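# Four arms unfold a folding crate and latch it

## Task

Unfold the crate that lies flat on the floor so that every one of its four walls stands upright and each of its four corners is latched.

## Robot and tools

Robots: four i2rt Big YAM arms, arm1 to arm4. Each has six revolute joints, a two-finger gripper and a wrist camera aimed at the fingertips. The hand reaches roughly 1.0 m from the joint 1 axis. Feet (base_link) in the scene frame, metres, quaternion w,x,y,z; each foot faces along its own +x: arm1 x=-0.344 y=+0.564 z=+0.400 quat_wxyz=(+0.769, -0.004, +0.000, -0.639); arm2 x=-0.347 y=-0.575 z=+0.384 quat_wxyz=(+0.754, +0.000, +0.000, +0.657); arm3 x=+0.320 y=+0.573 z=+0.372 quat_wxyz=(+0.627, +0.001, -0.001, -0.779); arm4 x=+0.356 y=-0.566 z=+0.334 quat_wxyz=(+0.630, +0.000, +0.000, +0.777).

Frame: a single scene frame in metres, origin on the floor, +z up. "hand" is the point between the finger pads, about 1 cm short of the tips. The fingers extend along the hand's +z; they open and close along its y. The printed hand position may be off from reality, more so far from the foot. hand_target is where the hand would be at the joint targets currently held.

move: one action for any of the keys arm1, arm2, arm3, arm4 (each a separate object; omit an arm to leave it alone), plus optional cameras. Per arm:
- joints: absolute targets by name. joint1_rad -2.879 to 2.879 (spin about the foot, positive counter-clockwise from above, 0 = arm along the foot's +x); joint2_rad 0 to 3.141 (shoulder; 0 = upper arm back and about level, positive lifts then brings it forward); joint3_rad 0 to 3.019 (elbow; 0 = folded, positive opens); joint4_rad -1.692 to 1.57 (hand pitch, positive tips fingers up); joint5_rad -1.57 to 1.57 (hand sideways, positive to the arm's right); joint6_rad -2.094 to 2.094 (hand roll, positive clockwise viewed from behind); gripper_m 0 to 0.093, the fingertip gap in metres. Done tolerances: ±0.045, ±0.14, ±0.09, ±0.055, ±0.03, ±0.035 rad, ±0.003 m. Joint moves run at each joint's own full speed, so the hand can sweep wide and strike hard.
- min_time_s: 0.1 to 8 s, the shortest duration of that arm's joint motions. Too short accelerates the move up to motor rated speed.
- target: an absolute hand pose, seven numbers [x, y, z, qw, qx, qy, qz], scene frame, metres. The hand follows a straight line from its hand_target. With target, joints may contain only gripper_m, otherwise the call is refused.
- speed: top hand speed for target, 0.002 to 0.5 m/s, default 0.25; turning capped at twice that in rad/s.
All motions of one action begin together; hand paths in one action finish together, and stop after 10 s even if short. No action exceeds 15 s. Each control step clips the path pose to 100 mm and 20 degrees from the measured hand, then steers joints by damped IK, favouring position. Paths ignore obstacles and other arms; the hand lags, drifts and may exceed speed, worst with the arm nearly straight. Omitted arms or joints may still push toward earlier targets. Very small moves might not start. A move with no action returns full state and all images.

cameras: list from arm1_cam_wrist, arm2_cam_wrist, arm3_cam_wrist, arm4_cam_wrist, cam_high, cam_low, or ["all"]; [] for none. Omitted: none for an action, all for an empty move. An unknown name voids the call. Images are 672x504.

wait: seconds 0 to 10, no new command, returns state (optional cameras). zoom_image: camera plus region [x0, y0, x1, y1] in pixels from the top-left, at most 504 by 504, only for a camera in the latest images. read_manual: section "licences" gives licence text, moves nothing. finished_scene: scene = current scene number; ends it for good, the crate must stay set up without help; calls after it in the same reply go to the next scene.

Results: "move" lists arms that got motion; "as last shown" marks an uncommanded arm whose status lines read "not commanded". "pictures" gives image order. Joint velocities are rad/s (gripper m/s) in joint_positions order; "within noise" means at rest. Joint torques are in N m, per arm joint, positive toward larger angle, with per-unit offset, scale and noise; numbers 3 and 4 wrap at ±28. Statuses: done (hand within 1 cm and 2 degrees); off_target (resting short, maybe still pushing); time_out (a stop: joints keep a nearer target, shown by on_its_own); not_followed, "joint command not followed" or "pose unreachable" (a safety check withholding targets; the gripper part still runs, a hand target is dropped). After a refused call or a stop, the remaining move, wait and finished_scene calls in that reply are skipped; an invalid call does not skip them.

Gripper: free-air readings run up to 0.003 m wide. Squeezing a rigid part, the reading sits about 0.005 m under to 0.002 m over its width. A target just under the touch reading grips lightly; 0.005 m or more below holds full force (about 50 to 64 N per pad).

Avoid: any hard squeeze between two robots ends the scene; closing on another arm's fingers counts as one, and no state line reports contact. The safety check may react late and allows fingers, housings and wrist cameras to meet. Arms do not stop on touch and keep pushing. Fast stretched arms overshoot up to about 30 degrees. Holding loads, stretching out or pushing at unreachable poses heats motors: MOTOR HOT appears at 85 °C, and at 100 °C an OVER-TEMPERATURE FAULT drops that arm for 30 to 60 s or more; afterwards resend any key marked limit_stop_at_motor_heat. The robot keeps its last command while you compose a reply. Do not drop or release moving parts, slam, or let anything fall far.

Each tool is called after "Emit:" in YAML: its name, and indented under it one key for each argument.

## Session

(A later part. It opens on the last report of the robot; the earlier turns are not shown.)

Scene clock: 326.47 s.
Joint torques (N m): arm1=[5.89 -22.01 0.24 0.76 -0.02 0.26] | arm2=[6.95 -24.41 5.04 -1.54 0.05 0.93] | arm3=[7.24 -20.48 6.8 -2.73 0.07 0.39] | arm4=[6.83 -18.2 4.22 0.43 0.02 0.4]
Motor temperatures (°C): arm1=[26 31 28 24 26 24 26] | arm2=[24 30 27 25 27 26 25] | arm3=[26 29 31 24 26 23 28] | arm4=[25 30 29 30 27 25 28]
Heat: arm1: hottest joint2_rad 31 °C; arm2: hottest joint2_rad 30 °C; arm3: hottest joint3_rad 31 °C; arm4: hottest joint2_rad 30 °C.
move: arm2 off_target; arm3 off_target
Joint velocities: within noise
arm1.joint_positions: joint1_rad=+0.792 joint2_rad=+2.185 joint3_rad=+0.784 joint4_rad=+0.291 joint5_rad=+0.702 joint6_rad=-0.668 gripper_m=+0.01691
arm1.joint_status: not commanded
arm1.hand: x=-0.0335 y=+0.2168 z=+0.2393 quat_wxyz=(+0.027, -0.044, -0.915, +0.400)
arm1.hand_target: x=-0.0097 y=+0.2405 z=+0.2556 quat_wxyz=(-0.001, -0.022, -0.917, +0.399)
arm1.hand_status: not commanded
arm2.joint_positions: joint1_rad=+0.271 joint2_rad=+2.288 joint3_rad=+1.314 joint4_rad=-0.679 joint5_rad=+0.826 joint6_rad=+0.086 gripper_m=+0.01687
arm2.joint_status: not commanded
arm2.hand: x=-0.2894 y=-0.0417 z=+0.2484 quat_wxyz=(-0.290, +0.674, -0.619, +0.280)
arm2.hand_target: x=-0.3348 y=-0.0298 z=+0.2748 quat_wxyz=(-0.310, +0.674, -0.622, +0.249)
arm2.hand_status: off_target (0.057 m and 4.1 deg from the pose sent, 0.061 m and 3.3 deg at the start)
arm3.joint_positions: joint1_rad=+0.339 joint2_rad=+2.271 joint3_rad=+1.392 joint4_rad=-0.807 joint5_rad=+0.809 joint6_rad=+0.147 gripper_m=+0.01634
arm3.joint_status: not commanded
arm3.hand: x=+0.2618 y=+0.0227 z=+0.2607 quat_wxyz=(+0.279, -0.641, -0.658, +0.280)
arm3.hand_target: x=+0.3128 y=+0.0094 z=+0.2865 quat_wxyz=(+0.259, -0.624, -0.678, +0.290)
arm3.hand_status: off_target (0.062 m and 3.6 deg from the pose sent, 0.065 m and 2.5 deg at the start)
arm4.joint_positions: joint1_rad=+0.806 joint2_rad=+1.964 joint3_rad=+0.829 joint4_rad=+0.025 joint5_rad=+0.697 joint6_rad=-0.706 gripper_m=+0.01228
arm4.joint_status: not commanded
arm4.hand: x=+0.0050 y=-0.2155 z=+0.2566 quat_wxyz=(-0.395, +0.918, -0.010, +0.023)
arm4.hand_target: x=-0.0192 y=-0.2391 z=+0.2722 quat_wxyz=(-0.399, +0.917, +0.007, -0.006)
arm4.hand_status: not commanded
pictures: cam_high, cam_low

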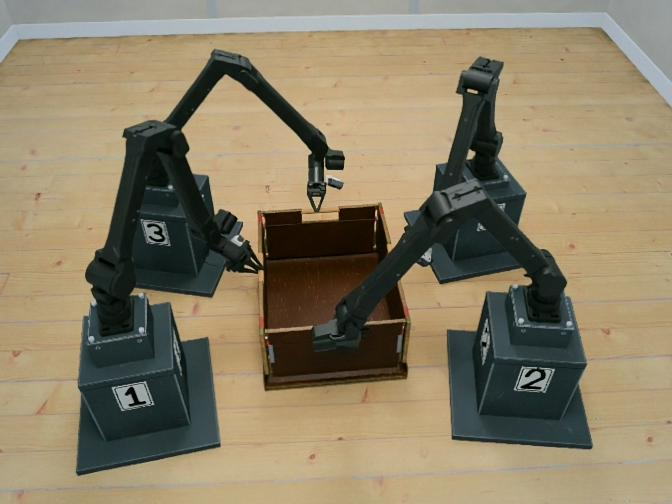

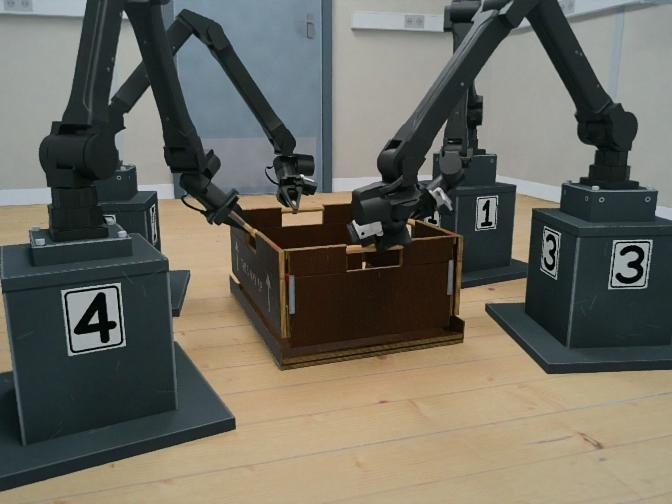

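Emit:
move:
  arm1: {"target": [-0.0097, 0.2, 0.2556, 0.0026, 0.0266, 0.9169, -0.3987], "speed": 0.05}
  arm4: {"target": [-0.0192, -0.2, 0.272, -0.3955, 0.9186, 0.0039, -0.0093], "speed": 0.05}
  cameras: ["cam_low", "cam_high"]

Emit:
zoom_image:
  camera: "cam_high"
  region: [385, 310, 425, 360]

Emit:
zoom_image:
  camera: "cam_high"
  region: [252, 315, 292, 365]

Emit:
zoom_image:
  camera: "cam_low"
  region: [270, 230, 330, 310]

Emit:
zoom_image:
  camera: "cam_low"
  region: [420, 210, 480, 290]

Scene clock: 335.93 s.
Joint torques (N m): arm1=[-0.73 -19.55 4.1 1.91 -0.3 -0.1] | arm2=[6.95 -24.47 5.08 -1.58 0.06 0.91] | arm3=[6.71 -21.01 6.61 -2.63 0.07 0.34] | arm4=[2.14 -15.68 8.17 1.84 -0.22 -0.03]
Motor temperatures (°C): arm1=[26 31 28 24 26 24 26] | arm2=[24 30 27 25 27 26 26] | arm3=[26 29 31 24 26 23 28] | arm4=[25 30 29 30 27 25 28]
Heat: arm1: hottest joint2_rad 31 °C; arm2: hottest joint2_rad 30 °C; arm3: hottest joint3_rad 31 °C; arm4: hottest joint2_rad 30 °C.
move: arm1 off_target; arm4 off_target
Joint velocities: within noise
arm1.joint_positions: joint1_rad=+0.775 joint2_rad=+2.177 joint3_rad=+0.782 joint4_rad=+0.291 joint5_rad=+0.666 joint6_rad=-0.699 gripper_m=+0.01692
arm1.joint_status: not commanded
arm1.hand: x=-0.0341 y=+0.2137 z=+0.2389 quat_wxyz=(+0.023, -0.034, -0.921, +0.388)
arm1.hand_target: x=-0.0108 y=+0.2008 z=+0.2558 quat_wxyz=(-0.004, -0.030, -0.917, +0.399)
arm1.hand_status: off_target (0.033 m and 3.3 deg from the pose sent, 0.033 m and 3.9 deg at the start)
arm2: as last shown
arm2.hand_target: x=-0.3347 y=-0.0300 z=+0.2750 quat_wxyz=(-0.310, +0.674, -0.622, +0.249)
arm3.joint_positions: joint1_rad=+0.339 joint2_rad=+2.271 joint3_rad=+1.392 joint4_rad=-0.808 joint5_rad=+0.809 joint6_rad=+0.149 gripper_m=+0.01634
arm3.joint_status: not commanded
arm3.hand: x=+0.2617 y=+0.0230 z=+0.2607 quat_wxyz=(+0.279, -0.642, -0.658, +0.280)
arm3.hand_target: x=+0.3127 y=+0.0095 z=+0.2868 quat_wxyz=(+0.259, -0.624, -0.678, +0.290)
arm3.hand_status: not commanded
arm4.joint_positions: joint1_rad=+0.787 joint2_rad=+1.958 joint3_rad=+0.829 joint4_rad=+0.025 joint5_rad=+0.658 joint6_rad=-0.743 gripper_m=+0.01228
arm4.joint_status: not commanded
arm4.hand: x=+0.0061 y=-0.2117 z=+0.2557 quat_wxyz=(-0.383, +0.924, +0.002, +0.020)
arm4.hand_target: x=-0.0187 y=-0.2008 z=+0.2727 quat_wxyz=(-0.396, +0.918, +0.004, -0.009)
arm4.hand_status: off_target (0.032 m and 3.7 deg from the pose sent, 0.033 m and 4.0 deg at the start)
pictures: cam_high, cam_low

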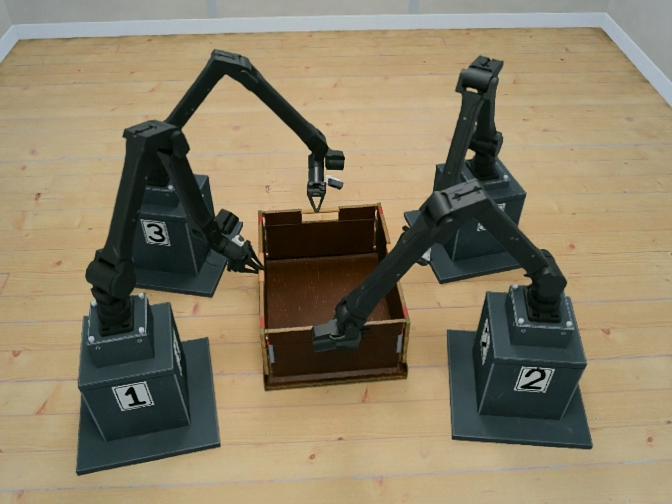

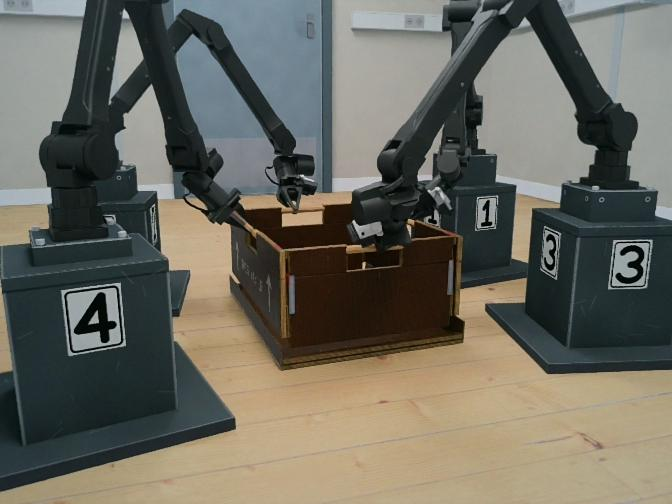

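Scaled by 10.080 from the camera's image (finer frame: 960x720).

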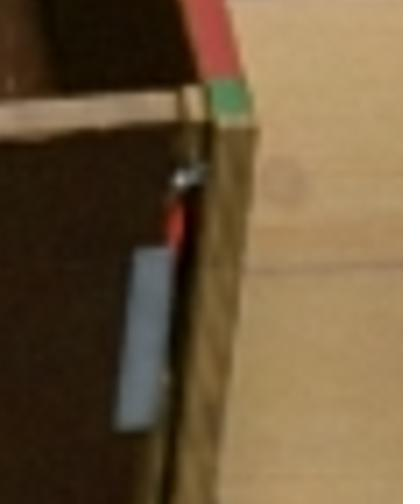

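Scaled by 10.080 from the camera's image (finer frame: 960x720).

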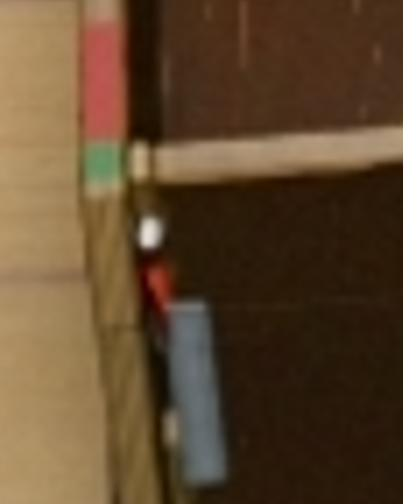

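Scaled by 6.300 from the camera's image (finer frame: 960x720).

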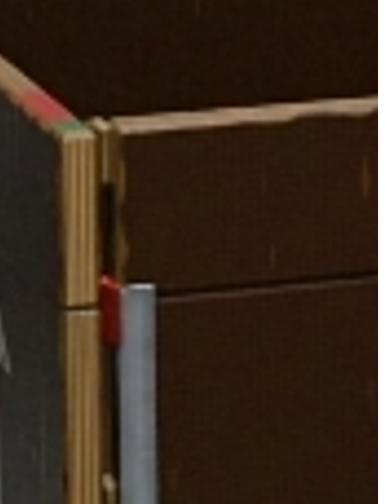

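Scaled by 6.300 from the camera's image (finer frame: 960x720).

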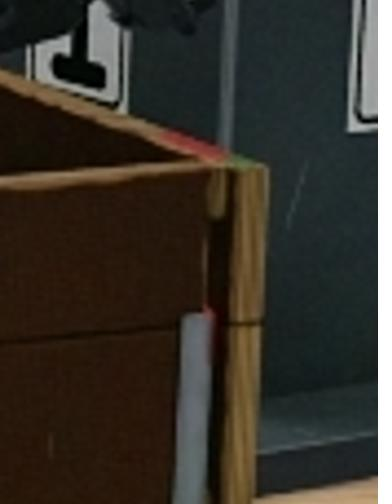

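Emit:
move:
  arm1: {"target": [-0.0097, 0.183, 0.2556, 0.0026, 0.0266, 0.9169, -0.3987], "speed": 0.05}
  arm4: {"target": [-0.0192, -0.183, 0.272, -0.3955, 0.9186, 0.0039, -0.0093], "speed": 0.05}
  cameras: ["cam_low", "cam_high"]

Emit:
zoom_image:
  camera: "cam_high"
  region: [385, 310, 425, 360]

Emit:
zoom_image:
  camera: "cam_high"
  region: [252, 315, 292, 365]

Emit:
zoom_image:
  camera: "cam_low"
  region: [270, 230, 330, 310]

Emit:
zoom_image:
  camera: "cam_low"
  region: [420, 210, 480, 290]

Scene clock: 339.23 s.
Joint torques (N m): arm1=[-1.79 -19.55 5.78 1.98 -0.45 -0.31] | arm2=[6.95 -24.59 5.08 -1.58 0.06 0.91] | arm3=[6.12 -21.42 6.74 -2.74 0.09 0.39] | arm4=[0.79 -14.56 10.02 2.19 -0.34 -0.16]
Motor temperatures (°C): arm1=[26 31 28 24 26 24 26] | arm2=[24 30 27 25 27 26 26] | arm3=[26 29 30 24 26 23 29] | arm4=[25 30 29 30 27 25 28]
Heat: arm1: hottest joint2_rad 31 °C; arm2: hottest joint2_rad 30 °C; arm3: hottest joint3_rad 30 °C; arm4: hottest joint2_rad 30 °C.
move: arm1 off_target; arm4 off_target
Joint velocities: within noise
arm1.joint_positions: joint1_rad=+0.771 joint2_rad=+2.174 joint3_rad=+0.782 joint4_rad=+0.290 joint5_rad=+0.657 joint6_rad=-0.714 gripper_m=+0.01695
arm1.joint_status: not commanded
arm1.hand: x=-0.0341 y=+0.2127 z=+0.2392 quat_wxyz=(+0.023, -0.028, -0.922, +0.385)
arm1.hand_target: x=-0.0078 y=+0.1871 z=+0.2571 quat_wxyz=(-0.003, -0.023, -0.916, +0.400)
arm1.hand_status: off_target (0.042 m and 3.4 deg from the pose sent, 0.043 m and 3.3 deg at the start)
arm2, arm3: as last shown
arm4.joint_positions: joint1_rad=+0.783 joint2_rad=+1.953 joint3_rad=+0.828 joint4_rad=+0.025 joint5_rad=+0.644 joint6_rad=-0.760 gripper_m=+0.01228
arm4.joint_status: not commanded
arm4.hand: x=+0.0060 y=-0.2113 z=+0.2562 quat_wxyz=(-0.379, +0.925, +0.009, +0.018)
arm4.hand_target: x=-0.0212 y=-0.1885 z=+0.2737 quat_wxyz=(-0.396, +0.918, +0.005, -0.012)
arm4.hand_status: off_target (0.041 m and 3.8 deg from the pose sent, 0.042 m and 3.7 deg at the start)
pictures: cam_high, cam_low

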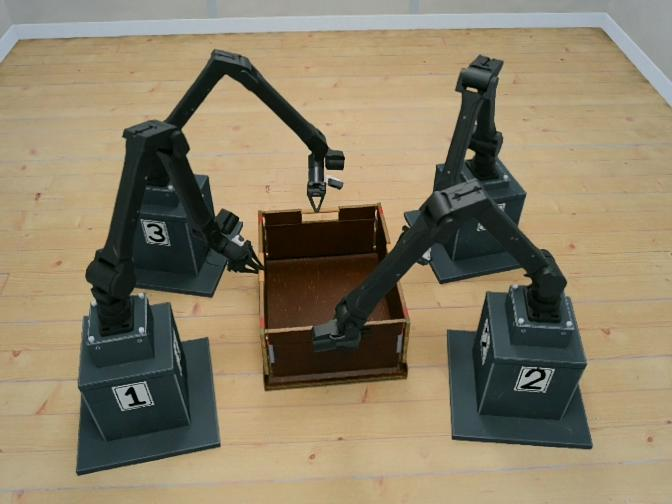

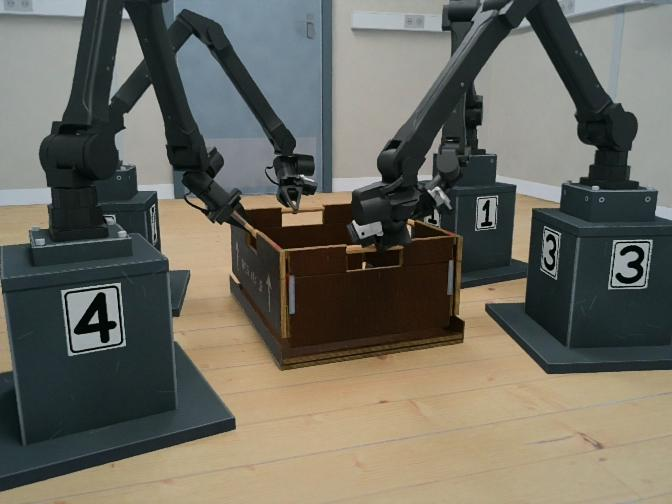

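Scaled by 10.080 from the camera's image (finer frame: 960x720).

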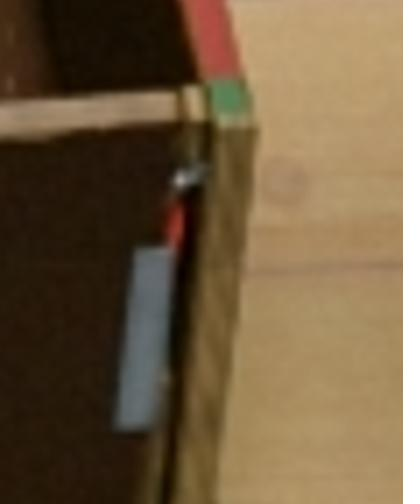

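Scaled by 10.080 from the camera's image (finer frame: 960x720).

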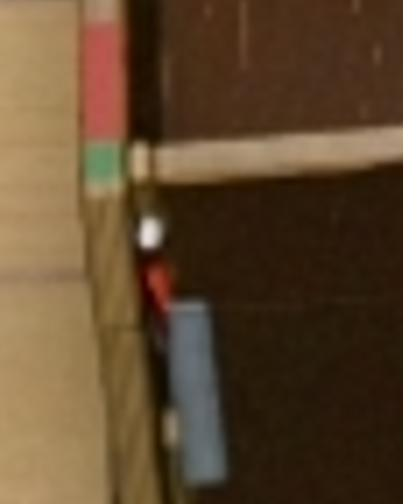

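Scaled by 6.300 from the camera's image (finer frame: 960x720).

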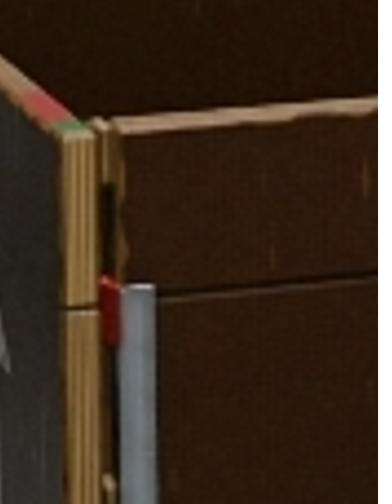

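Scaled by 6.300 from the camera's image (finer frame: 960x720).

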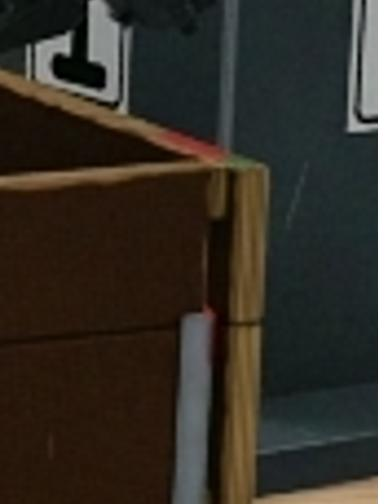

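Emit:
move:
  arm3: {"target": [0.212, 0.008, 0.282, -0.2584, 0.6276, 0.6750, -0.2905], "speed": 0.06}
  cameras: ["cam_low", "cam_high"]

Emit:
zoom_image:
  camera: "cam_high"
  region: [252, 200, 292, 260]

Emit:
zoom_image:
  camera: "cam_low"
  region: [270, 230, 330, 310]

Emit:
zoom_image:
  camera: "cam_low"
  region: [420, 210, 480, 290]

Scene clock: 344.10 s.
Joint torques (N m): arm1=[-1.9 -18.73 5.78 1.94 -0.46 -0.31] | arm2=[6.89 -24.53 5.07 -1.58 0.05 0.91] | arm3=[-6.24 -20.42 4.9 1.37 0.84 -0.73] | arm4=[0.79 -14.56 10 2.19 -0.34 -0.16]
Motor temperatures (°C): arm1=[26 31 29 24 26 24 26] | arm2=[24 30 26 25 27 26 26] | arm3=[26 30 30 24 26 23 29] | arm4=[25 30 29 30 27 25 29]
Heat: arm1: hottest joint2_rad 31 °C; arm2: hottest joint2_rad 30 °C; arm3: hottest joint2_rad 30 °C; arm4: hottest joint2_rad 30 °C.
move: arm3 off_target
Joint velocities: within noise
arm1.joint_positions: joint1_rad=+0.771 joint2_rad=+2.174 joint3_rad=+0.782 joint4_rad=+0.290 joint5_rad=+0.656 joint6_rad=-0.714 gripper_m=+0.01696
arm1.joint_status: not commanded
arm1.hand: x=-0.0339 y=+0.2129 z=+0.2391 quat_wxyz=(+0.023, -0.028, -0.922, +0.385)
arm1.hand_target: x=-0.0076 y=+0.1872 z=+0.2570 quat_wxyz=(-0.003, -0.023, -0.917, +0.399)
arm1.hand_status: not commanded
arm2, arm4: as last shown
arm3.joint_positions: joint1_rad=+0.325 joint2_rad=+2.237 joint3_rad=+1.331 joint4_rad=-0.685 joint5_rad=+0.789 joint6_rad=+0.032 gripper_m=+0.01634
arm3.joint_status: not commanded
arm3.hand: x=+0.2567 y=+0.0225 z=+0.2602 quat_wxyz=(+0.258, -0.624, -0.681, +0.283)
arm3.hand_target: x=+0.2191 y=+0.0109 z=+0.2807 quat_wxyz=(+0.259, -0.628, -0.676, +0.287)
arm3.hand_status: off_target (0.052 m and 1.2 deg from the pose sent, 0.056 m and 3.7 deg at the start)
arm4.hand_target: x=-0.0211 y=-0.1885 z=+0.2737 quat_wxyz=(-0.396, +0.918, +0.005, -0.012)
pictures: cam_high, cam_low

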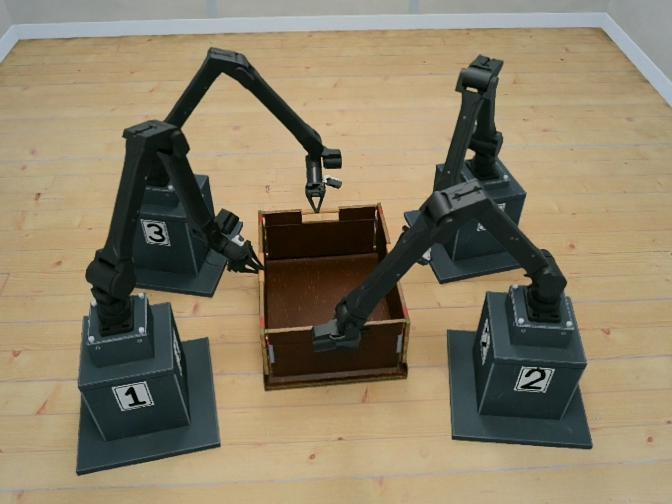

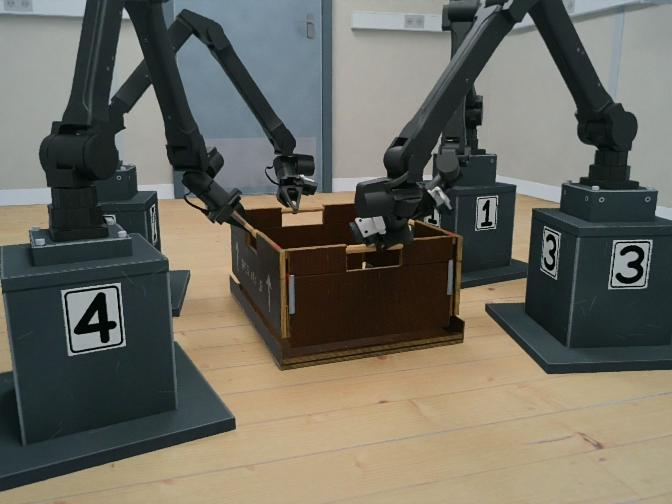

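Scaled by 8.400 from the camera's image (finer frame: 960x720).

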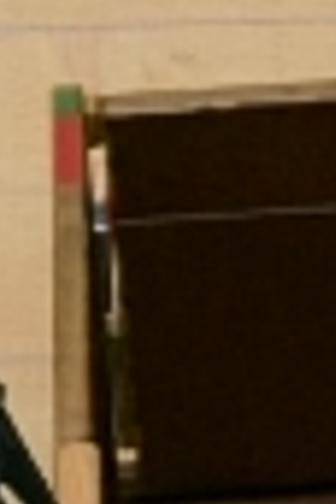

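Scaled by 6.300 from the camera's image (finer frame: 960x720).

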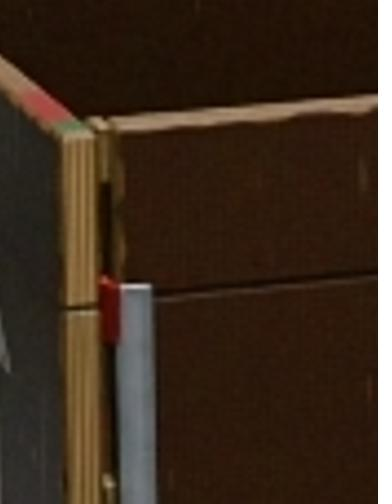

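Scaled by 6.300 from the camera's image (finer frame: 960x720).

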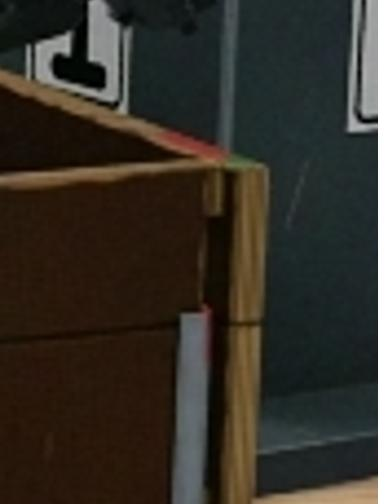

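Emit:
move:
  arm1: {"target": [-0.0097, 0.24, 0.2556, 0.0026, 0.0266, 0.9169, -0.3987], "speed": 0.06}
  arm4: {"target": [-0.0192, -0.24, 0.272, -0.3955, 0.9186, 0.0039, -0.0093], "speed": 0.06}
  cameras: ["cam_low", "cam_high"]

Emit:
zoom_image:
  camera: "cam_high"
  region: [252, 200, 292, 260]

Emit:
zoom_image:
  camera: "cam_high"
  region: [252, 315, 292, 365]

Scene clock: 350.87 s.
Joint torques (N m): arm1=[5.95 -21.01 0.79 1.25 0.28 0.34] | arm2=[5.19 -24.47 5.04 -0.79 0.05 0.64] | arm3=[-4.48 -20.95 4.94 0.36 0.87 -0.49] | arm4=[5.36 -17.32 4.22 0.61 1.02 0.5]
Motor temperatures (°C): arm1=[26 31 29 24 26 24 26] | arm2=[24 30 26 25 27 27 26] | arm3=[26 29 30 24 26 24 29] | arm4=[25 30 30 30 27 25 29]
Heat: arm1: hottest joint2_rad 31 °C; arm2: hottest joint2_rad 30 °C; arm3: hottest joint3_rad 30 °C; arm4: hottest joint2_rad 30 °C.
move: arm1 off_target; arm4 off_target
Joint velocities: within noise
arm1.joint_positions: joint1_rad=+0.766 joint2_rad=+2.177 joint3_rad=+0.776 joint4_rad=+0.291 joint5_rad=+0.688 joint6_rad=-0.687 gripper_m=+0.01696
arm1.joint_status: not commanded
arm1.hand: x=-0.0427 y=+0.2112 z=+0.2401 quat_wxyz=(+0.031, -0.046, -0.917, +0.394)
arm1.hand_target: x=-0.0138 y=+0.2346 z=+0.2543 quat_wxyz=(-0.001, -0.027, -0.917, +0.398)
arm1.hand_status: off_target (0.046 m and 4.5 deg from the pose sent, 0.040 m and 3.4 deg at the start)
arm2.joint_positions: joint1_rad=+0.291 joint2_rad=+2.288 joint3_rad=+1.314 joint4_rad=-0.700 joint5_rad=+0.824 joint6_rad=+0.111 gripper_m=+0.01687
arm2.joint_status: not commanded
arm2.hand: x=-0.2996 y=-0.0448 z=+0.2486 quat_wxyz=(-0.289, +0.675, -0.618, +0.281)
arm2.hand_target: x=-0.3351 y=-0.0299 z=+0.2748 quat_wxyz=(-0.310, +0.674, -0.623, +0.248)
arm2.hand_status: not commanded
arm3.joint_positions: joint1_rad=+0.305 joint2_rad=+2.237 joint3_rad=+1.331 joint4_rad=-0.650 joint5_rad=+0.789 joint6_rad=+0.007 gripper_m=+0.01634
arm3.joint_status: not commanded
arm3.hand: x=+0.2464 y=+0.0170 z=+0.2601 quat_wxyz=(+0.252, -0.628, -0.678, +0.288)
arm3.hand_target: x=+0.2189 y=+0.0094 z=+0.2807 quat_wxyz=(+0.256, -0.629, -0.674, +0.290)
arm3.hand_status: not commanded
arm4.joint_positions: joint1_rad=+0.810 joint2_rad=+1.955 joint3_rad=+0.829 joint4_rad=+0.028 joint5_rad=+0.648 joint6_rad=-0.720 gripper_m=+0.01225
arm4.joint_status: not commanded
arm4.hand: x=-0.0043 y=-0.2202 z=+0.2564 quat_wxyz=(-0.381, +0.925, +0.003, +0.005)
arm4.hand_target: x=-0.0167 y=-0.2355 z=+0.2698 quat_wxyz=(-0.392, +0.920, +0.004, -0.009)
arm4.hand_status: off_target (0.029 m and 2.5 deg from the pose sent, 0.041 m and 3.8 deg at the start)
pictures: cam_high, cam_low

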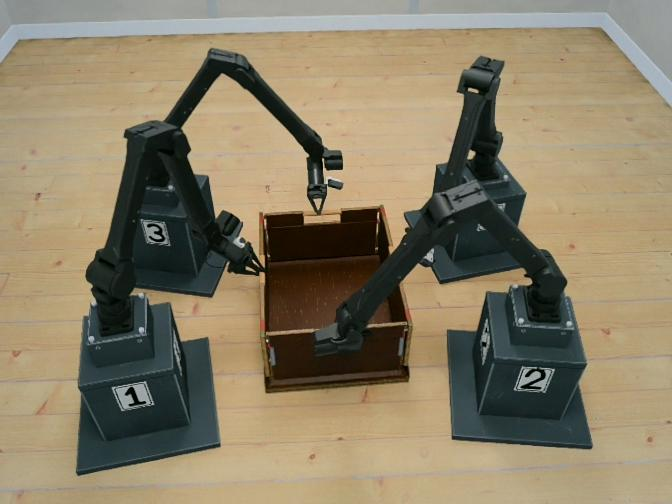

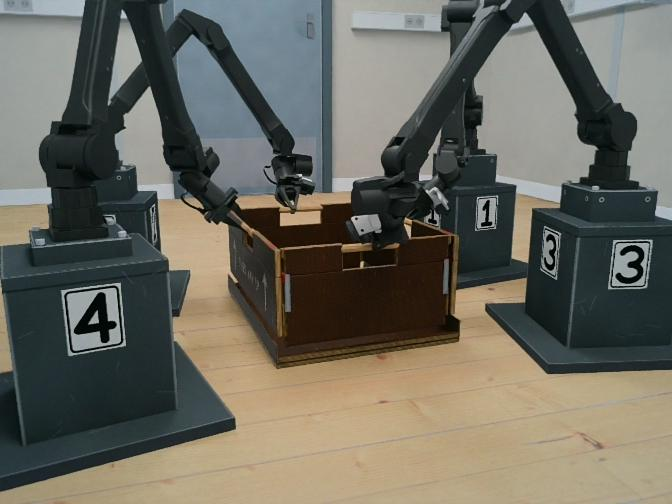

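Scaled by 8.400 from the camera's image (finer frame: 960x720).

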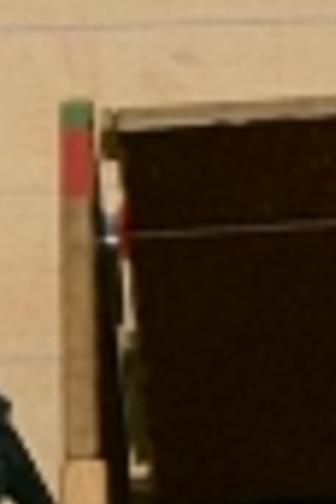

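Scaled by 10.080 from the camera's image (finer frame: 960x720).

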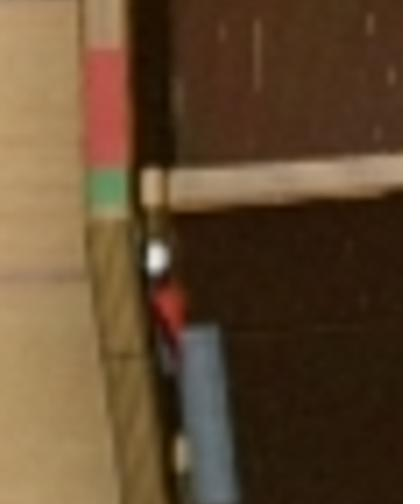

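Emit:
move:
  arm1: {"target": [-0.04, 0.205, 0.243, 0.0026, 0.0266, 0.9169, -0.3987], "speed": 0.05}
  arm4: {"target": [-0.006, -0.213, 0.258, -0.3955, 0.9186, 0.0039, -0.0093], "speed": 0.05}
  arm3: {"target": [0.25, 0.015, 0.264, -0.2584, 0.6276, 0.6750, -0.2905], "speed": 0.05}
  arm2: {"target": [-0.302, -0.042, 0.252, -0.3106, 0.6733, -0.6238, 0.2507], "speed": 0.05}
  cameras: ["cam_low", "cam_high", "arm2_cam_wrist", "arm3_cam_wrist"]

Emit:
zoom_image:
  camera: "cam_high"
  region: [230, 190, 430, 400]

Emit:
zoom_image:
  camera: "arm3_cam_wrist"
  region: [430, 60, 580, 400]

Emit:
zoom_image:
  camera: "arm2_cam_wrist"
  region: [430, 60, 580, 400]

Scene clock: 362.53 s.
Joint torques (N m): arm1=[-0.73 -16.73 1.81 2.66 0.11 0] | arm2=[-0.03 -21.77 3.44 0.7 -0.06 0.23] | arm3=[0.21 -17.85 5.35 -0.8 0.95 0.14] | arm4=[1.2 -14.33 5.2 2.07 0.29 0]
Motor temperatures (°C): arm1=[26 32 29 24 26 24 26] | arm2=[24 29 26 25 27 26 26] | arm3=[26 29 30 24 26 24 29] | arm4=[25 30 29 30 27 25 29]
Heat: arm1: hottest joint2_rad 32 °C; arm2: hottest joint2_rad 29 °C; arm3: hottest joint3_rad 30 °C; arm4: hottest joint2_rad 30 °C.
move: arm1 done; arm2 off_target; arm3 done; arm4 done
Joint velocities: within noise
arm1.joint_positions: joint1_rad=+0.746 joint2_rad=+2.180 joint3_rad=+0.744 joint4_rad=+0.396 joint5_rad=+0.637 joint6_rad=-0.751 gripper_m=+0.01696
arm1.joint_status: not commanded
arm1.hand: x=-0.0433 y=+0.2090 z=+0.2394 quat_wxyz=(+0.005, -0.030, -0.918, +0.394)
arm1.hand_target: x=-0.0397 y=+0.2060 z=+0.2424 quat_wxyz=(-0.002, -0.026, -0.917, +0.398)
arm1.hand_status: done (0.006 m and 1.1 deg from the pose sent, 0.007 m and 4.5 deg at the start)
arm2.joint_positions: joint1_rad=+0.293 joint2_rad=+2.275 joint3_rad=+1.271 joint4_rad=-0.611 joint5_rad=+0.841 joint6_rad=+0.068 gripper_m=+0.01687
arm2.joint_status: not commanded
arm2.hand: x=-0.2983 y=-0.0459 z=+0.2472 quat_wxyz=(-0.307, +0.679, -0.609, +0.271)
arm2.hand_target: x=-0.3006 y=-0.0435 z=+0.2530 quat_wxyz=(-0.311, +0.673, -0.621, +0.256)
arm2.hand_status: off_target (0.007 m and 3.0 deg from the pose sent, 0.005 m and 4.3 deg at the start)
arm3.joint_positions: joint1_rad=+0.307 joint2_rad=+2.237 joint3_rad=+1.331 joint4_rad=-0.652 joint5_rad=+0.790 joint6_rad=+0.024 gripper_m=+0.01634
arm3.joint_status: not commanded
arm3.hand: x=+0.2470 y=+0.0171 z=+0.2603 quat_wxyz=(+0.251, -0.633, -0.673, +0.290)
arm3.hand_target: x=+0.2499 y=+0.0152 z=+0.2639 quat_wxyz=(+0.258, -0.627, -0.675, +0.290)
arm3.hand_status: done (0.005 m and 1.1 deg from the pose sent, 0.006 m and 0.8 deg at the start)
arm4.joint_positions: joint1_rad=+0.807 joint2_rad=+1.958 joint3_rad=+0.816 joint4_rad=+0.078 joint5_rad=+0.648 joint6_rad=-0.740 gripper_m=+0.01225
arm4.joint_status: not commanded
arm4.hand: x=-0.0045 y=-0.2183 z=+0.2565 quat_wxyz=(-0.389, +0.921, +0.005, -0.004)
arm4.hand_target: x=-0.0057 y=-0.2128 z=+0.2585 quat_wxyz=(-0.396, +0.918, +0.003, -0.008)
arm4.hand_status: done (0.006 m and 1.0 deg from the pose sent, 0.008 m and 2.5 deg at the start)
pictures: arm2_cam_wrist, arm3_cam_wrist, cam_high, cam_low

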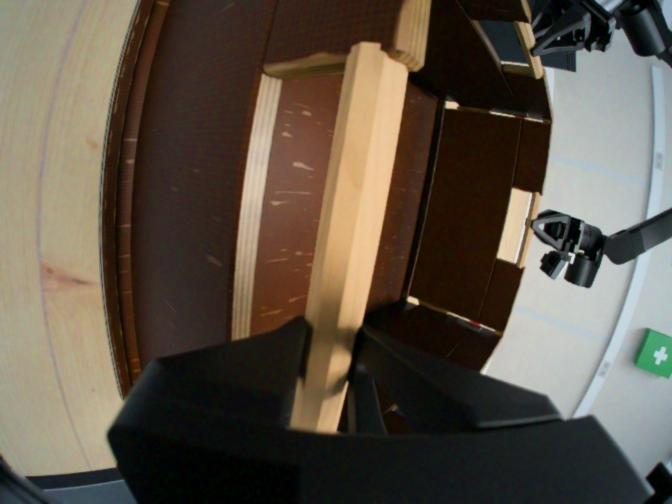

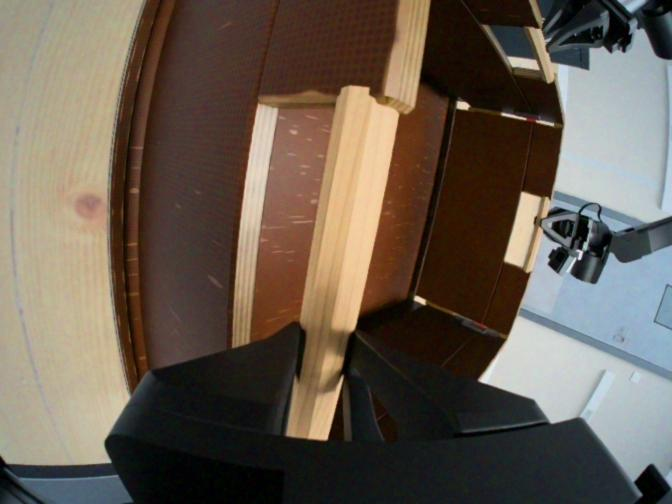

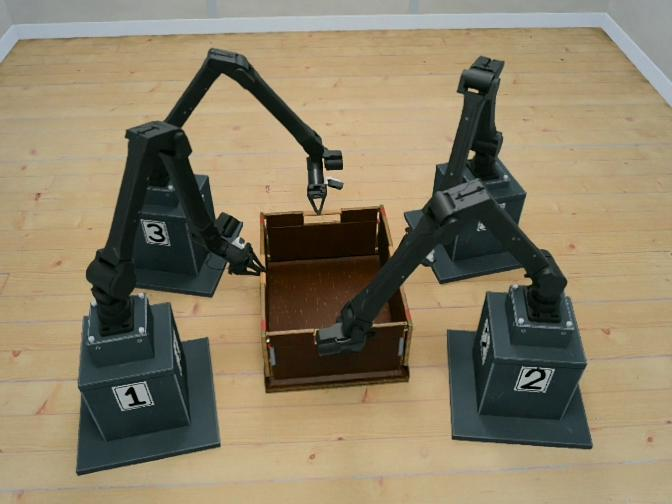

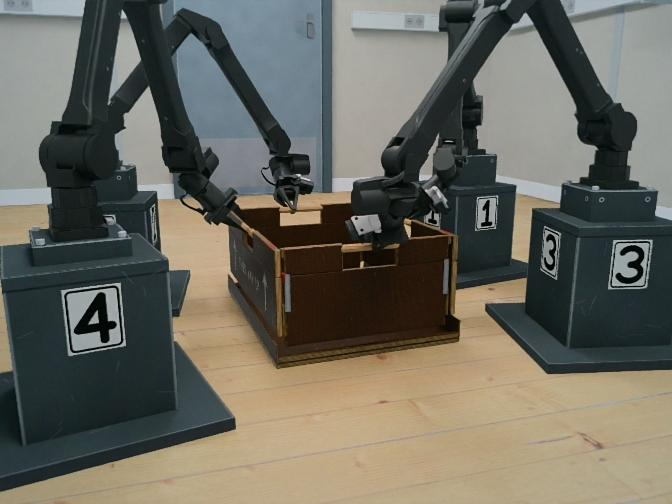

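Scaled by 2.400 from the camera's image (finer frame: 960x720).

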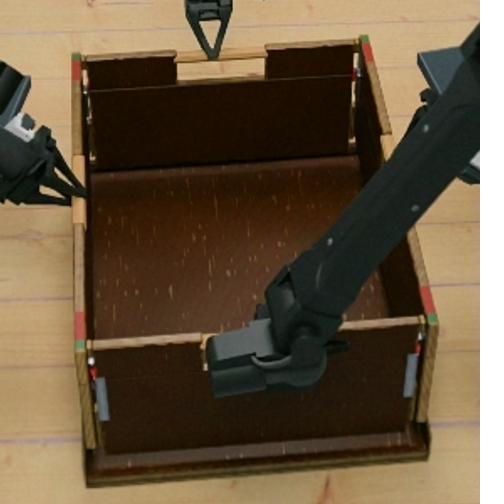

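Scaled by 1.482 from the camera's image (finer frame: 960x720).

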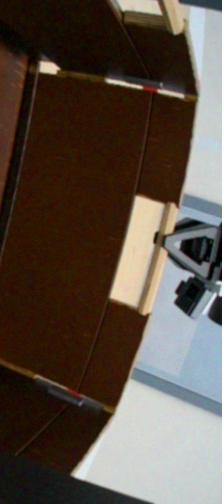

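Scaled by 1.482 from the camera's image (finer frame: 960x720).

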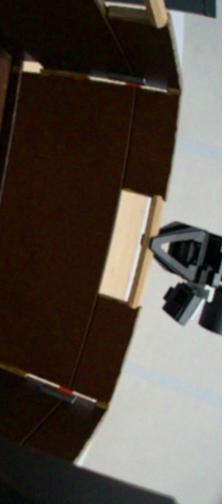

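Emit:
zoom_image:
  camera: "arm3_cam_wrist"
  region: [440, 290, 520, 360]

Emit:
zoom_image:
  camera: "arm2_cam_wrist"
  region: [440, 295, 510, 355]

Emit:
zoom_image:
  camera: "arm3_cam_wrist"
  region: [480, 90, 570, 140]

Emit:
zoom_image:
  camera: "arm2_cam_wrist"
  region: [470, 90, 560, 140]

Scaled by 6.300 from the camera's image (finer frame: 960x720).

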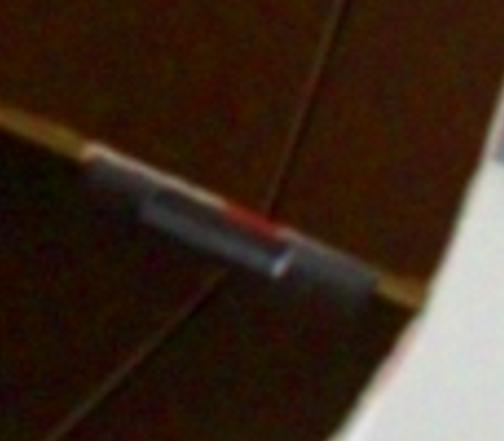

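Scaled by 7.200 from the camera's image (finer frame: 960x720).

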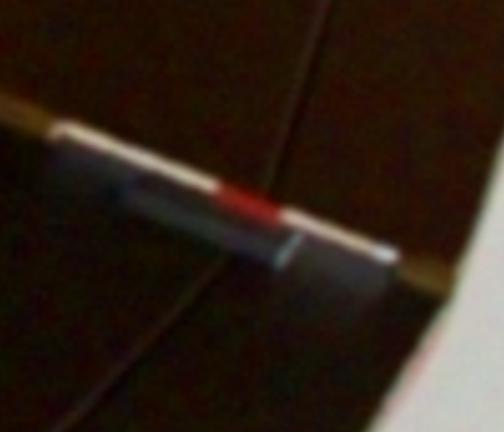

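Scaled by 5.600 from the camera's image (finer frame: 960x720).

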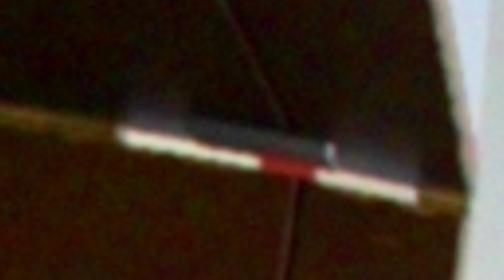

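Scaled by 5.600 from the camera's image (finer frame: 960x720).

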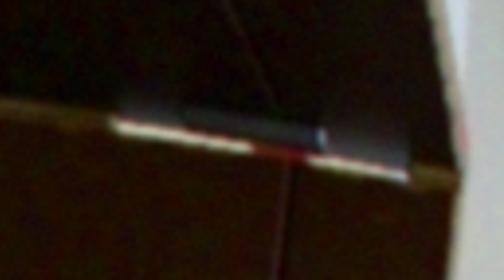

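Emit:
move:
  arm3: {"joints": {"gripper_m": 0.03}}

Emit:
wait:
  seconds: 0.5
  cameras: ["cam_low", "cam_high", "arm3_cam_wrist"]

Emit:
zoom_image:
  camera: "cam_high"
  region: [230, 190, 430, 400]

Scene clock: 367.33 s.
Joint torques (N m): arm1=[-0.26 -16.91 1.73 2.52 0.09 -0.05] | arm2=[0.03 -21.71 3.45 0.68 -0.06 0.25] | arm3=[0.21 -18.2 5.34 -0.2 0.74 0.09] | arm4=[1.14 -14.33 5.2 2.07 0.29 0.01]
Motor temperatures (°C): arm1=[26 32 29 24 26 24 26] | arm2=[24 30 26 25 27 26 26] | arm3=[26 29 30 24 26 24 29] | arm4=[25 30 29 30 27 25 29]
Heat: arm1: hottest joint2_rad 32 °C; arm2: hottest joint2_rad 30 °C; arm3: hottest joint3_rad 30 °C; arm4: hottest joint2_rad 30 °C.
move: arm3 done
Joint velocities: within noise
arm1, arm2, arm4: as last shown
arm3.joint_positions: joint1_rad=+0.301 joint2_rad=+2.236 joint3_rad=+1.331 joint4_rad=-0.678 joint5_rad=+0.796 joint6_rad=+0.017 gripper_m=+0.02991
arm3.joint_status: all done
arm3.hand: x=+0.2425 y=+0.0223 z=+0.2618 quat_wxyz=(+0.263, -0.628, -0.676, +0.283)
arm3.hand_target: x=+0.2464 y=+0.0170 z=+0.2643 quat_wxyz=(+0.263, -0.625, -0.677, +0.286)
arm3.hand_status: not commanded
pictures: none

Scene clock: 367.83 s.
Joint torques (N m): arm1=[-0.44 -17.14 1.8 2.45 0.11 -0.06] | arm2=[-0.03 -21.66 3.45 0.68 -0.06 0.25] | arm3=[0.03 -17.61 5.34 -0.2 0.74 0.14] | arm4=[1.14 -14.27 5.2 2.07 0.29 0.01]
Motor temperatures (°C): arm1=[26 32 29 24 26 24 26] | arm2=[24 30 26 25 27 26 26] | arm3=[26 29 30 24 26 24 29] | arm4=[25 30 29 30 27 25 29]
Heat: arm1: hottest joint2_rad 32 °C; arm2: hottest joint2_rad 30 °C; arm3: hottest joint3_rad 30 °C; arm4: hottest joint2_rad 30 °C.
Joint velocities: within noise
arm1.joint_positions: joint1_rad=+0.746 joint2_rad=+2.180 joint3_rad=+0.744 joint4_rad=+0.396 joint5_rad=+0.637 joint6_rad=-0.751 gripper_m=+0.01696
arm1.joint_status: not commanded
arm1.hand: x=-0.0433 y=+0.2090 z=+0.2394 quat_wxyz=(+0.005, -0.030, -0.918, +0.394)
arm1.hand_target: x=-0.0397 y=+0.2060 z=+0.2424 quat_wxyz=(-0.002, -0.026, -0.917, +0.398)
arm1.hand_status: not commanded
arm2.joint_positions: joint1_rad=+0.293 joint2_rad=+2.275 joint3_rad=+1.271 joint4_rad=-0.611 joint5_rad=+0.841 joint6_rad=+0.068 gripper_m=+0.01687
arm2.joint_status: not commanded
arm2.hand: x=-0.2983 y=-0.0459 z=+0.2472 quat_wxyz=(-0.307, +0.679, -0.609, +0.271)
arm2.hand_target: x=-0.3006 y=-0.0435 z=+0.2530 quat_wxyz=(-0.311, +0.673, -0.621, +0.256)
arm2.hand_status: not commanded
arm3.joint_positions: joint1_rad=+0.302 joint2_rad=+2.236 joint3_rad=+1.331 joint4_rad=-0.678 joint5_rad=+0.796 joint6_rad=+0.017 gripper_m=+0.02991
arm3.joint_status: all done
arm3.hand: x=+0.2433 y=+0.0221 z=+0.2618 quat_wxyz=(+0.263, -0.627, -0.676, +0.283)
arm3.hand_target: x=+0.2472 y=+0.0168 z=+0.2643 quat_wxyz=(+0.262, -0.625, -0.677, +0.286)
arm3.hand_status: not commanded
arm4.joint_positions: joint1_rad=+0.807 joint2_rad=+1.958 joint3_rad=+0.816 joint4_rad=+0.078 joint5_rad=+0.648 joint6_rad=-0.740 gripper_m=+0.01225
arm4.joint_status: not commanded
arm4.hand: x=-0.0045 y=-0.2183 z=+0.2565 quat_wxyz=(-0.389, +0.921, +0.005, -0.004)
arm4.hand_target: x=-0.0057 y=-0.2128 z=+0.2585 quat_wxyz=(-0.396, +0.918, +0.003, -0.008)
arm4.hand_status: not commanded
wait: 0.50 s; at rest by 0.27 s
pictures: arm3_cam_wrist, cam_high, cam_low

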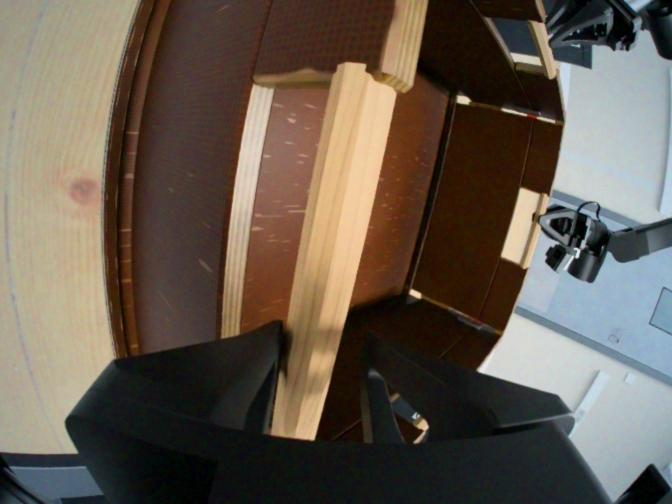

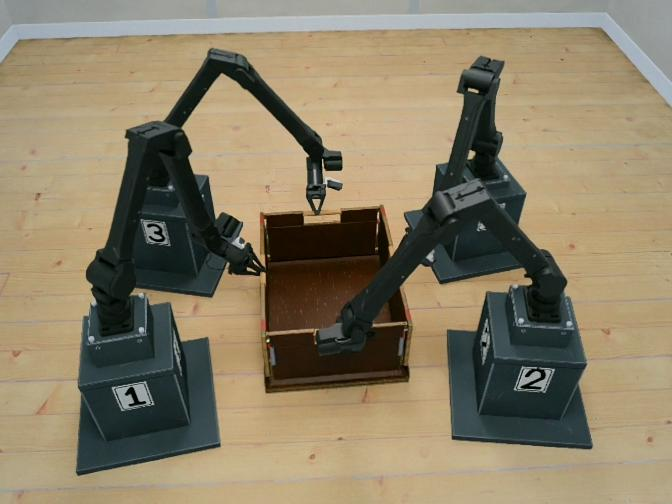

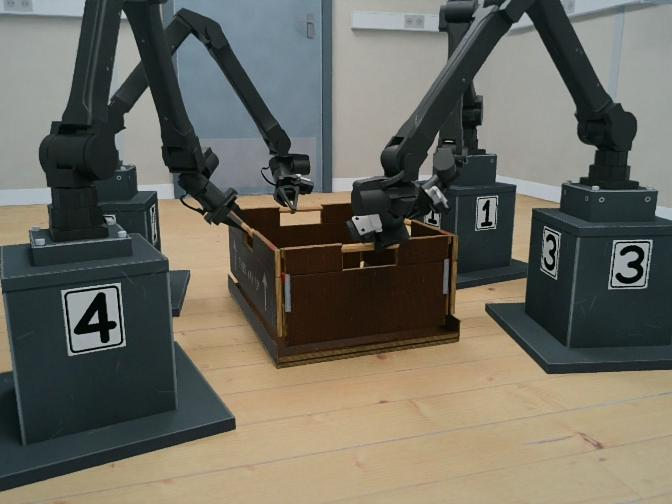

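Scaled by 2.400 from the camera's image (finer frame: 960x720).

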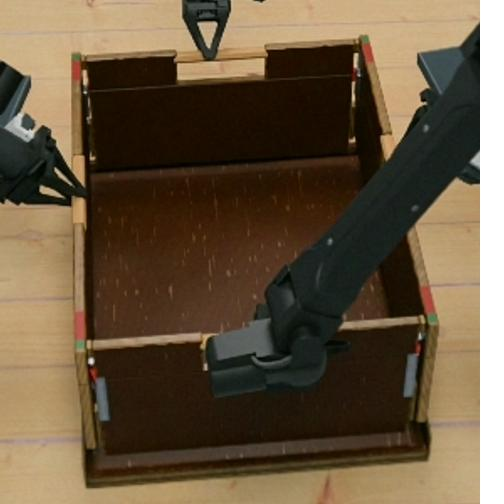

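Emit:
move:
  arm2: {"joints": {"gripper_m": 0.03}}

Emit:
wait:
  seconds: 0.5
  cameras: ["cam_high", "arm2_cam_wrist"]

Scene clock: 369.50 s.
Joint torques (N m): arm1=[-0.44 -17.08 1.8 2.43 0.09 -0.02] | arm2=[-0.15 -21.77 4.03 0.58 0.35 0.15] | arm3=[0.38 -17.38 5.42 -0.1 0.73 0.11] | arm4=[1.14 -14.33 5.2 2.07 0.29 0.01]
Motor temperatures (°C): arm1=[26 32 29 24 26 24 26] | arm2=[24 30 26 25 27 26 26] | arm3=[26 29 30 24 26 24 29] | arm4=[25 30 29 30 27 25 29]
Heat: arm1: hottest joint2_rad 32 °C; arm2: hottest joint2_rad 30 °C; arm3: hottest joint3_rad 30 °C; arm4: hottest joint2_rad 30 °C.
move: arm2 done
Joint velocities: within noise
arm1.joint_positions: joint1_rad=+0.746 joint2_rad=+2.180 joint3_rad=+0.744 joint4_rad=+0.396 joint5_rad=+0.636 joint6_rad=-0.751 gripper_m=+0.01696
arm1.joint_status: not commanded
arm1.hand: x=-0.0431 y=+0.2091 z=+0.2393 quat_wxyz=(+0.005, -0.030, -0.919, +0.394)
arm1.hand_target: x=-0.0395 y=+0.2061 z=+0.2423 quat_wxyz=(-0.003, -0.026, -0.917, +0.397)
arm1.hand_status: not commanded
arm2.joint_positions: joint1_rad=+0.294 joint2_rad=+2.274 joint3_rad=+1.262 joint4_rad=-0.610 joint5_rad=+0.823 joint6_rad=+0.077 gripper_m=+0.02990
arm2.joint_status: all done
arm2.hand: x=-0.3005 y=-0.0502 z=+0.2437 quat_wxyz=(-0.300, +0.680, -0.613, +0.266)
arm2.hand_target: x=-0.3024 y=-0.0436 z=+0.2524 quat_wxyz=(-0.308, +0.674, -0.621, +0.253)
arm2.hand_status: not commanded
arm3.joint_positions: joint1_rad=+0.301 joint2_rad=+2.236 joint3_rad=+1.331 joint4_rad=-0.678 joint5_rad=+0.796 joint6_rad=+0.017 gripper_m=+0.02991
arm3.joint_status: not commanded
arm3.hand: x=+0.2425 y=+0.0223 z=+0.2618 quat_wxyz=(+0.263, -0.628, -0.676, +0.283)
arm3.hand_target: x=+0.2464 y=+0.0170 z=+0.2643 quat_wxyz=(+0.263, -0.625, -0.677, +0.286)
arm3.hand_status: not commanded
arm4: as last shown
pictures: none

Scene clock: 370.00 s.
Joint torques (N m): arm1=[-0.32 -16.79 1.73 2.5 0.13 -0.04] | arm2=[-0.38 -21.48 4.01 0.59 0.35 0.14] | arm3=[-0.26 -18.02 5.34 -0.24 0.75 0.14] | arm4=[1.14 -14.33 5.2 2.07 0.29 0.01]
Motor temperatures (°C): arm1=[26 32 29 24 26 24 26] | arm2=[24 29 26 25 27 26 26] | arm3=[26 29 30 24 26 23 29] | arm4=[25 30 29 30 27 25 29]
Heat: arm1: hottest joint2_rad 32 °C; arm2: hottest joint2_rad 29 °C; arm3: hottest joint3_rad 30 °C; arm4: hottest joint2_rad 30 °C.
Joint velocities: within noise
arm1.joint_positions: joint1_rad=+0.746 joint2_rad=+2.180 joint3_rad=+0.744 joint4_rad=+0.396 joint5_rad=+0.636 joint6_rad=-0.751 gripper_m=+0.01696
arm1.joint_status: not commanded
arm1.hand: x=-0.0431 y=+0.2091 z=+0.2393 quat_wxyz=(+0.005, -0.030, -0.919, +0.394)
arm1.hand_target: x=-0.0395 y=+0.2061 z=+0.2423 quat_wxyz=(-0.003, -0.026, -0.917, +0.397)
arm1.hand_status: not commanded
arm2.joint_positions: joint1_rad=+0.294 joint2_rad=+2.274 joint3_rad=+1.262 joint4_rad=-0.610 joint5_rad=+0.823 joint6_rad=+0.077 gripper_m=+0.02990
arm2.joint_status: all done
arm2.hand: x=-0.3005 y=-0.0502 z=+0.2437 quat_wxyz=(-0.300, +0.680, -0.613, +0.266)
arm2.hand_target: x=-0.3024 y=-0.0436 z=+0.2524 quat_wxyz=(-0.308, +0.675, -0.621, +0.254)
arm2.hand_status: not commanded
arm3.joint_positions: joint1_rad=+0.301 joint2_rad=+2.236 joint3_rad=+1.331 joint4_rad=-0.678 joint5_rad=+0.796 joint6_rad=+0.017 gripper_m=+0.02991
arm3.joint_status: not commanded
arm3.hand: x=+0.2425 y=+0.0223 z=+0.2618 quat_wxyz=(+0.263, -0.628, -0.676, +0.283)
arm3.hand_target: x=+0.2464 y=+0.0170 z=+0.2643 quat_wxyz=(+0.263, -0.625, -0.677, +0.286)
arm3.hand_status: not commanded
arm4.joint_positions: joint1_rad=+0.807 joint2_rad=+1.958 joint3_rad=+0.816 joint4_rad=+0.078 joint5_rad=+0.648 joint6_rad=-0.740 gripper_m=+0.01225
arm4.joint_status: not commanded
arm4.hand: x=-0.0045 y=-0.2183 z=+0.2565 quat_wxyz=(-0.389, +0.921, +0.005, -0.004)
arm4.hand_target: x=-0.0057 y=-0.2128 z=+0.2585 quat_wxyz=(-0.396, +0.918, +0.003, -0.008)
arm4.hand_status: not commanded
wait: 0.50 s; at rest by 0.27 s
pictures: arm2_cam_wrist, cam_high

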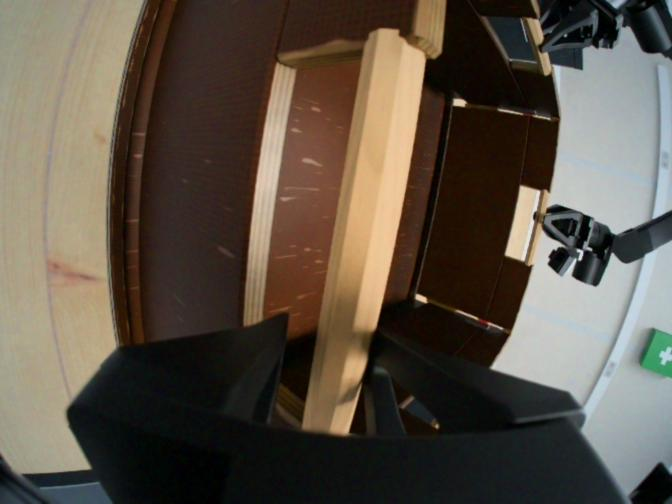

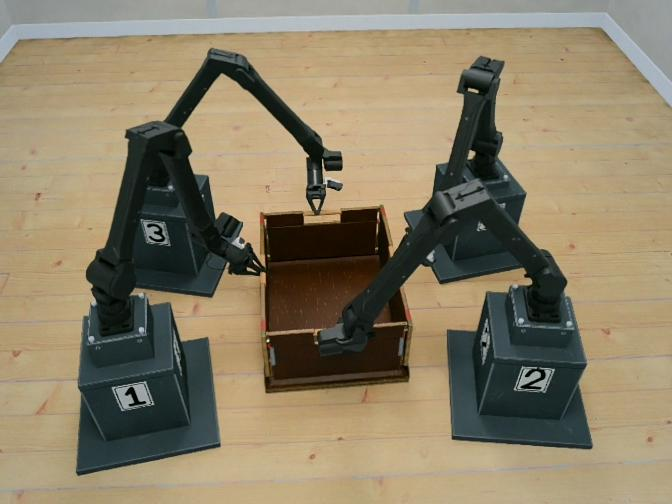

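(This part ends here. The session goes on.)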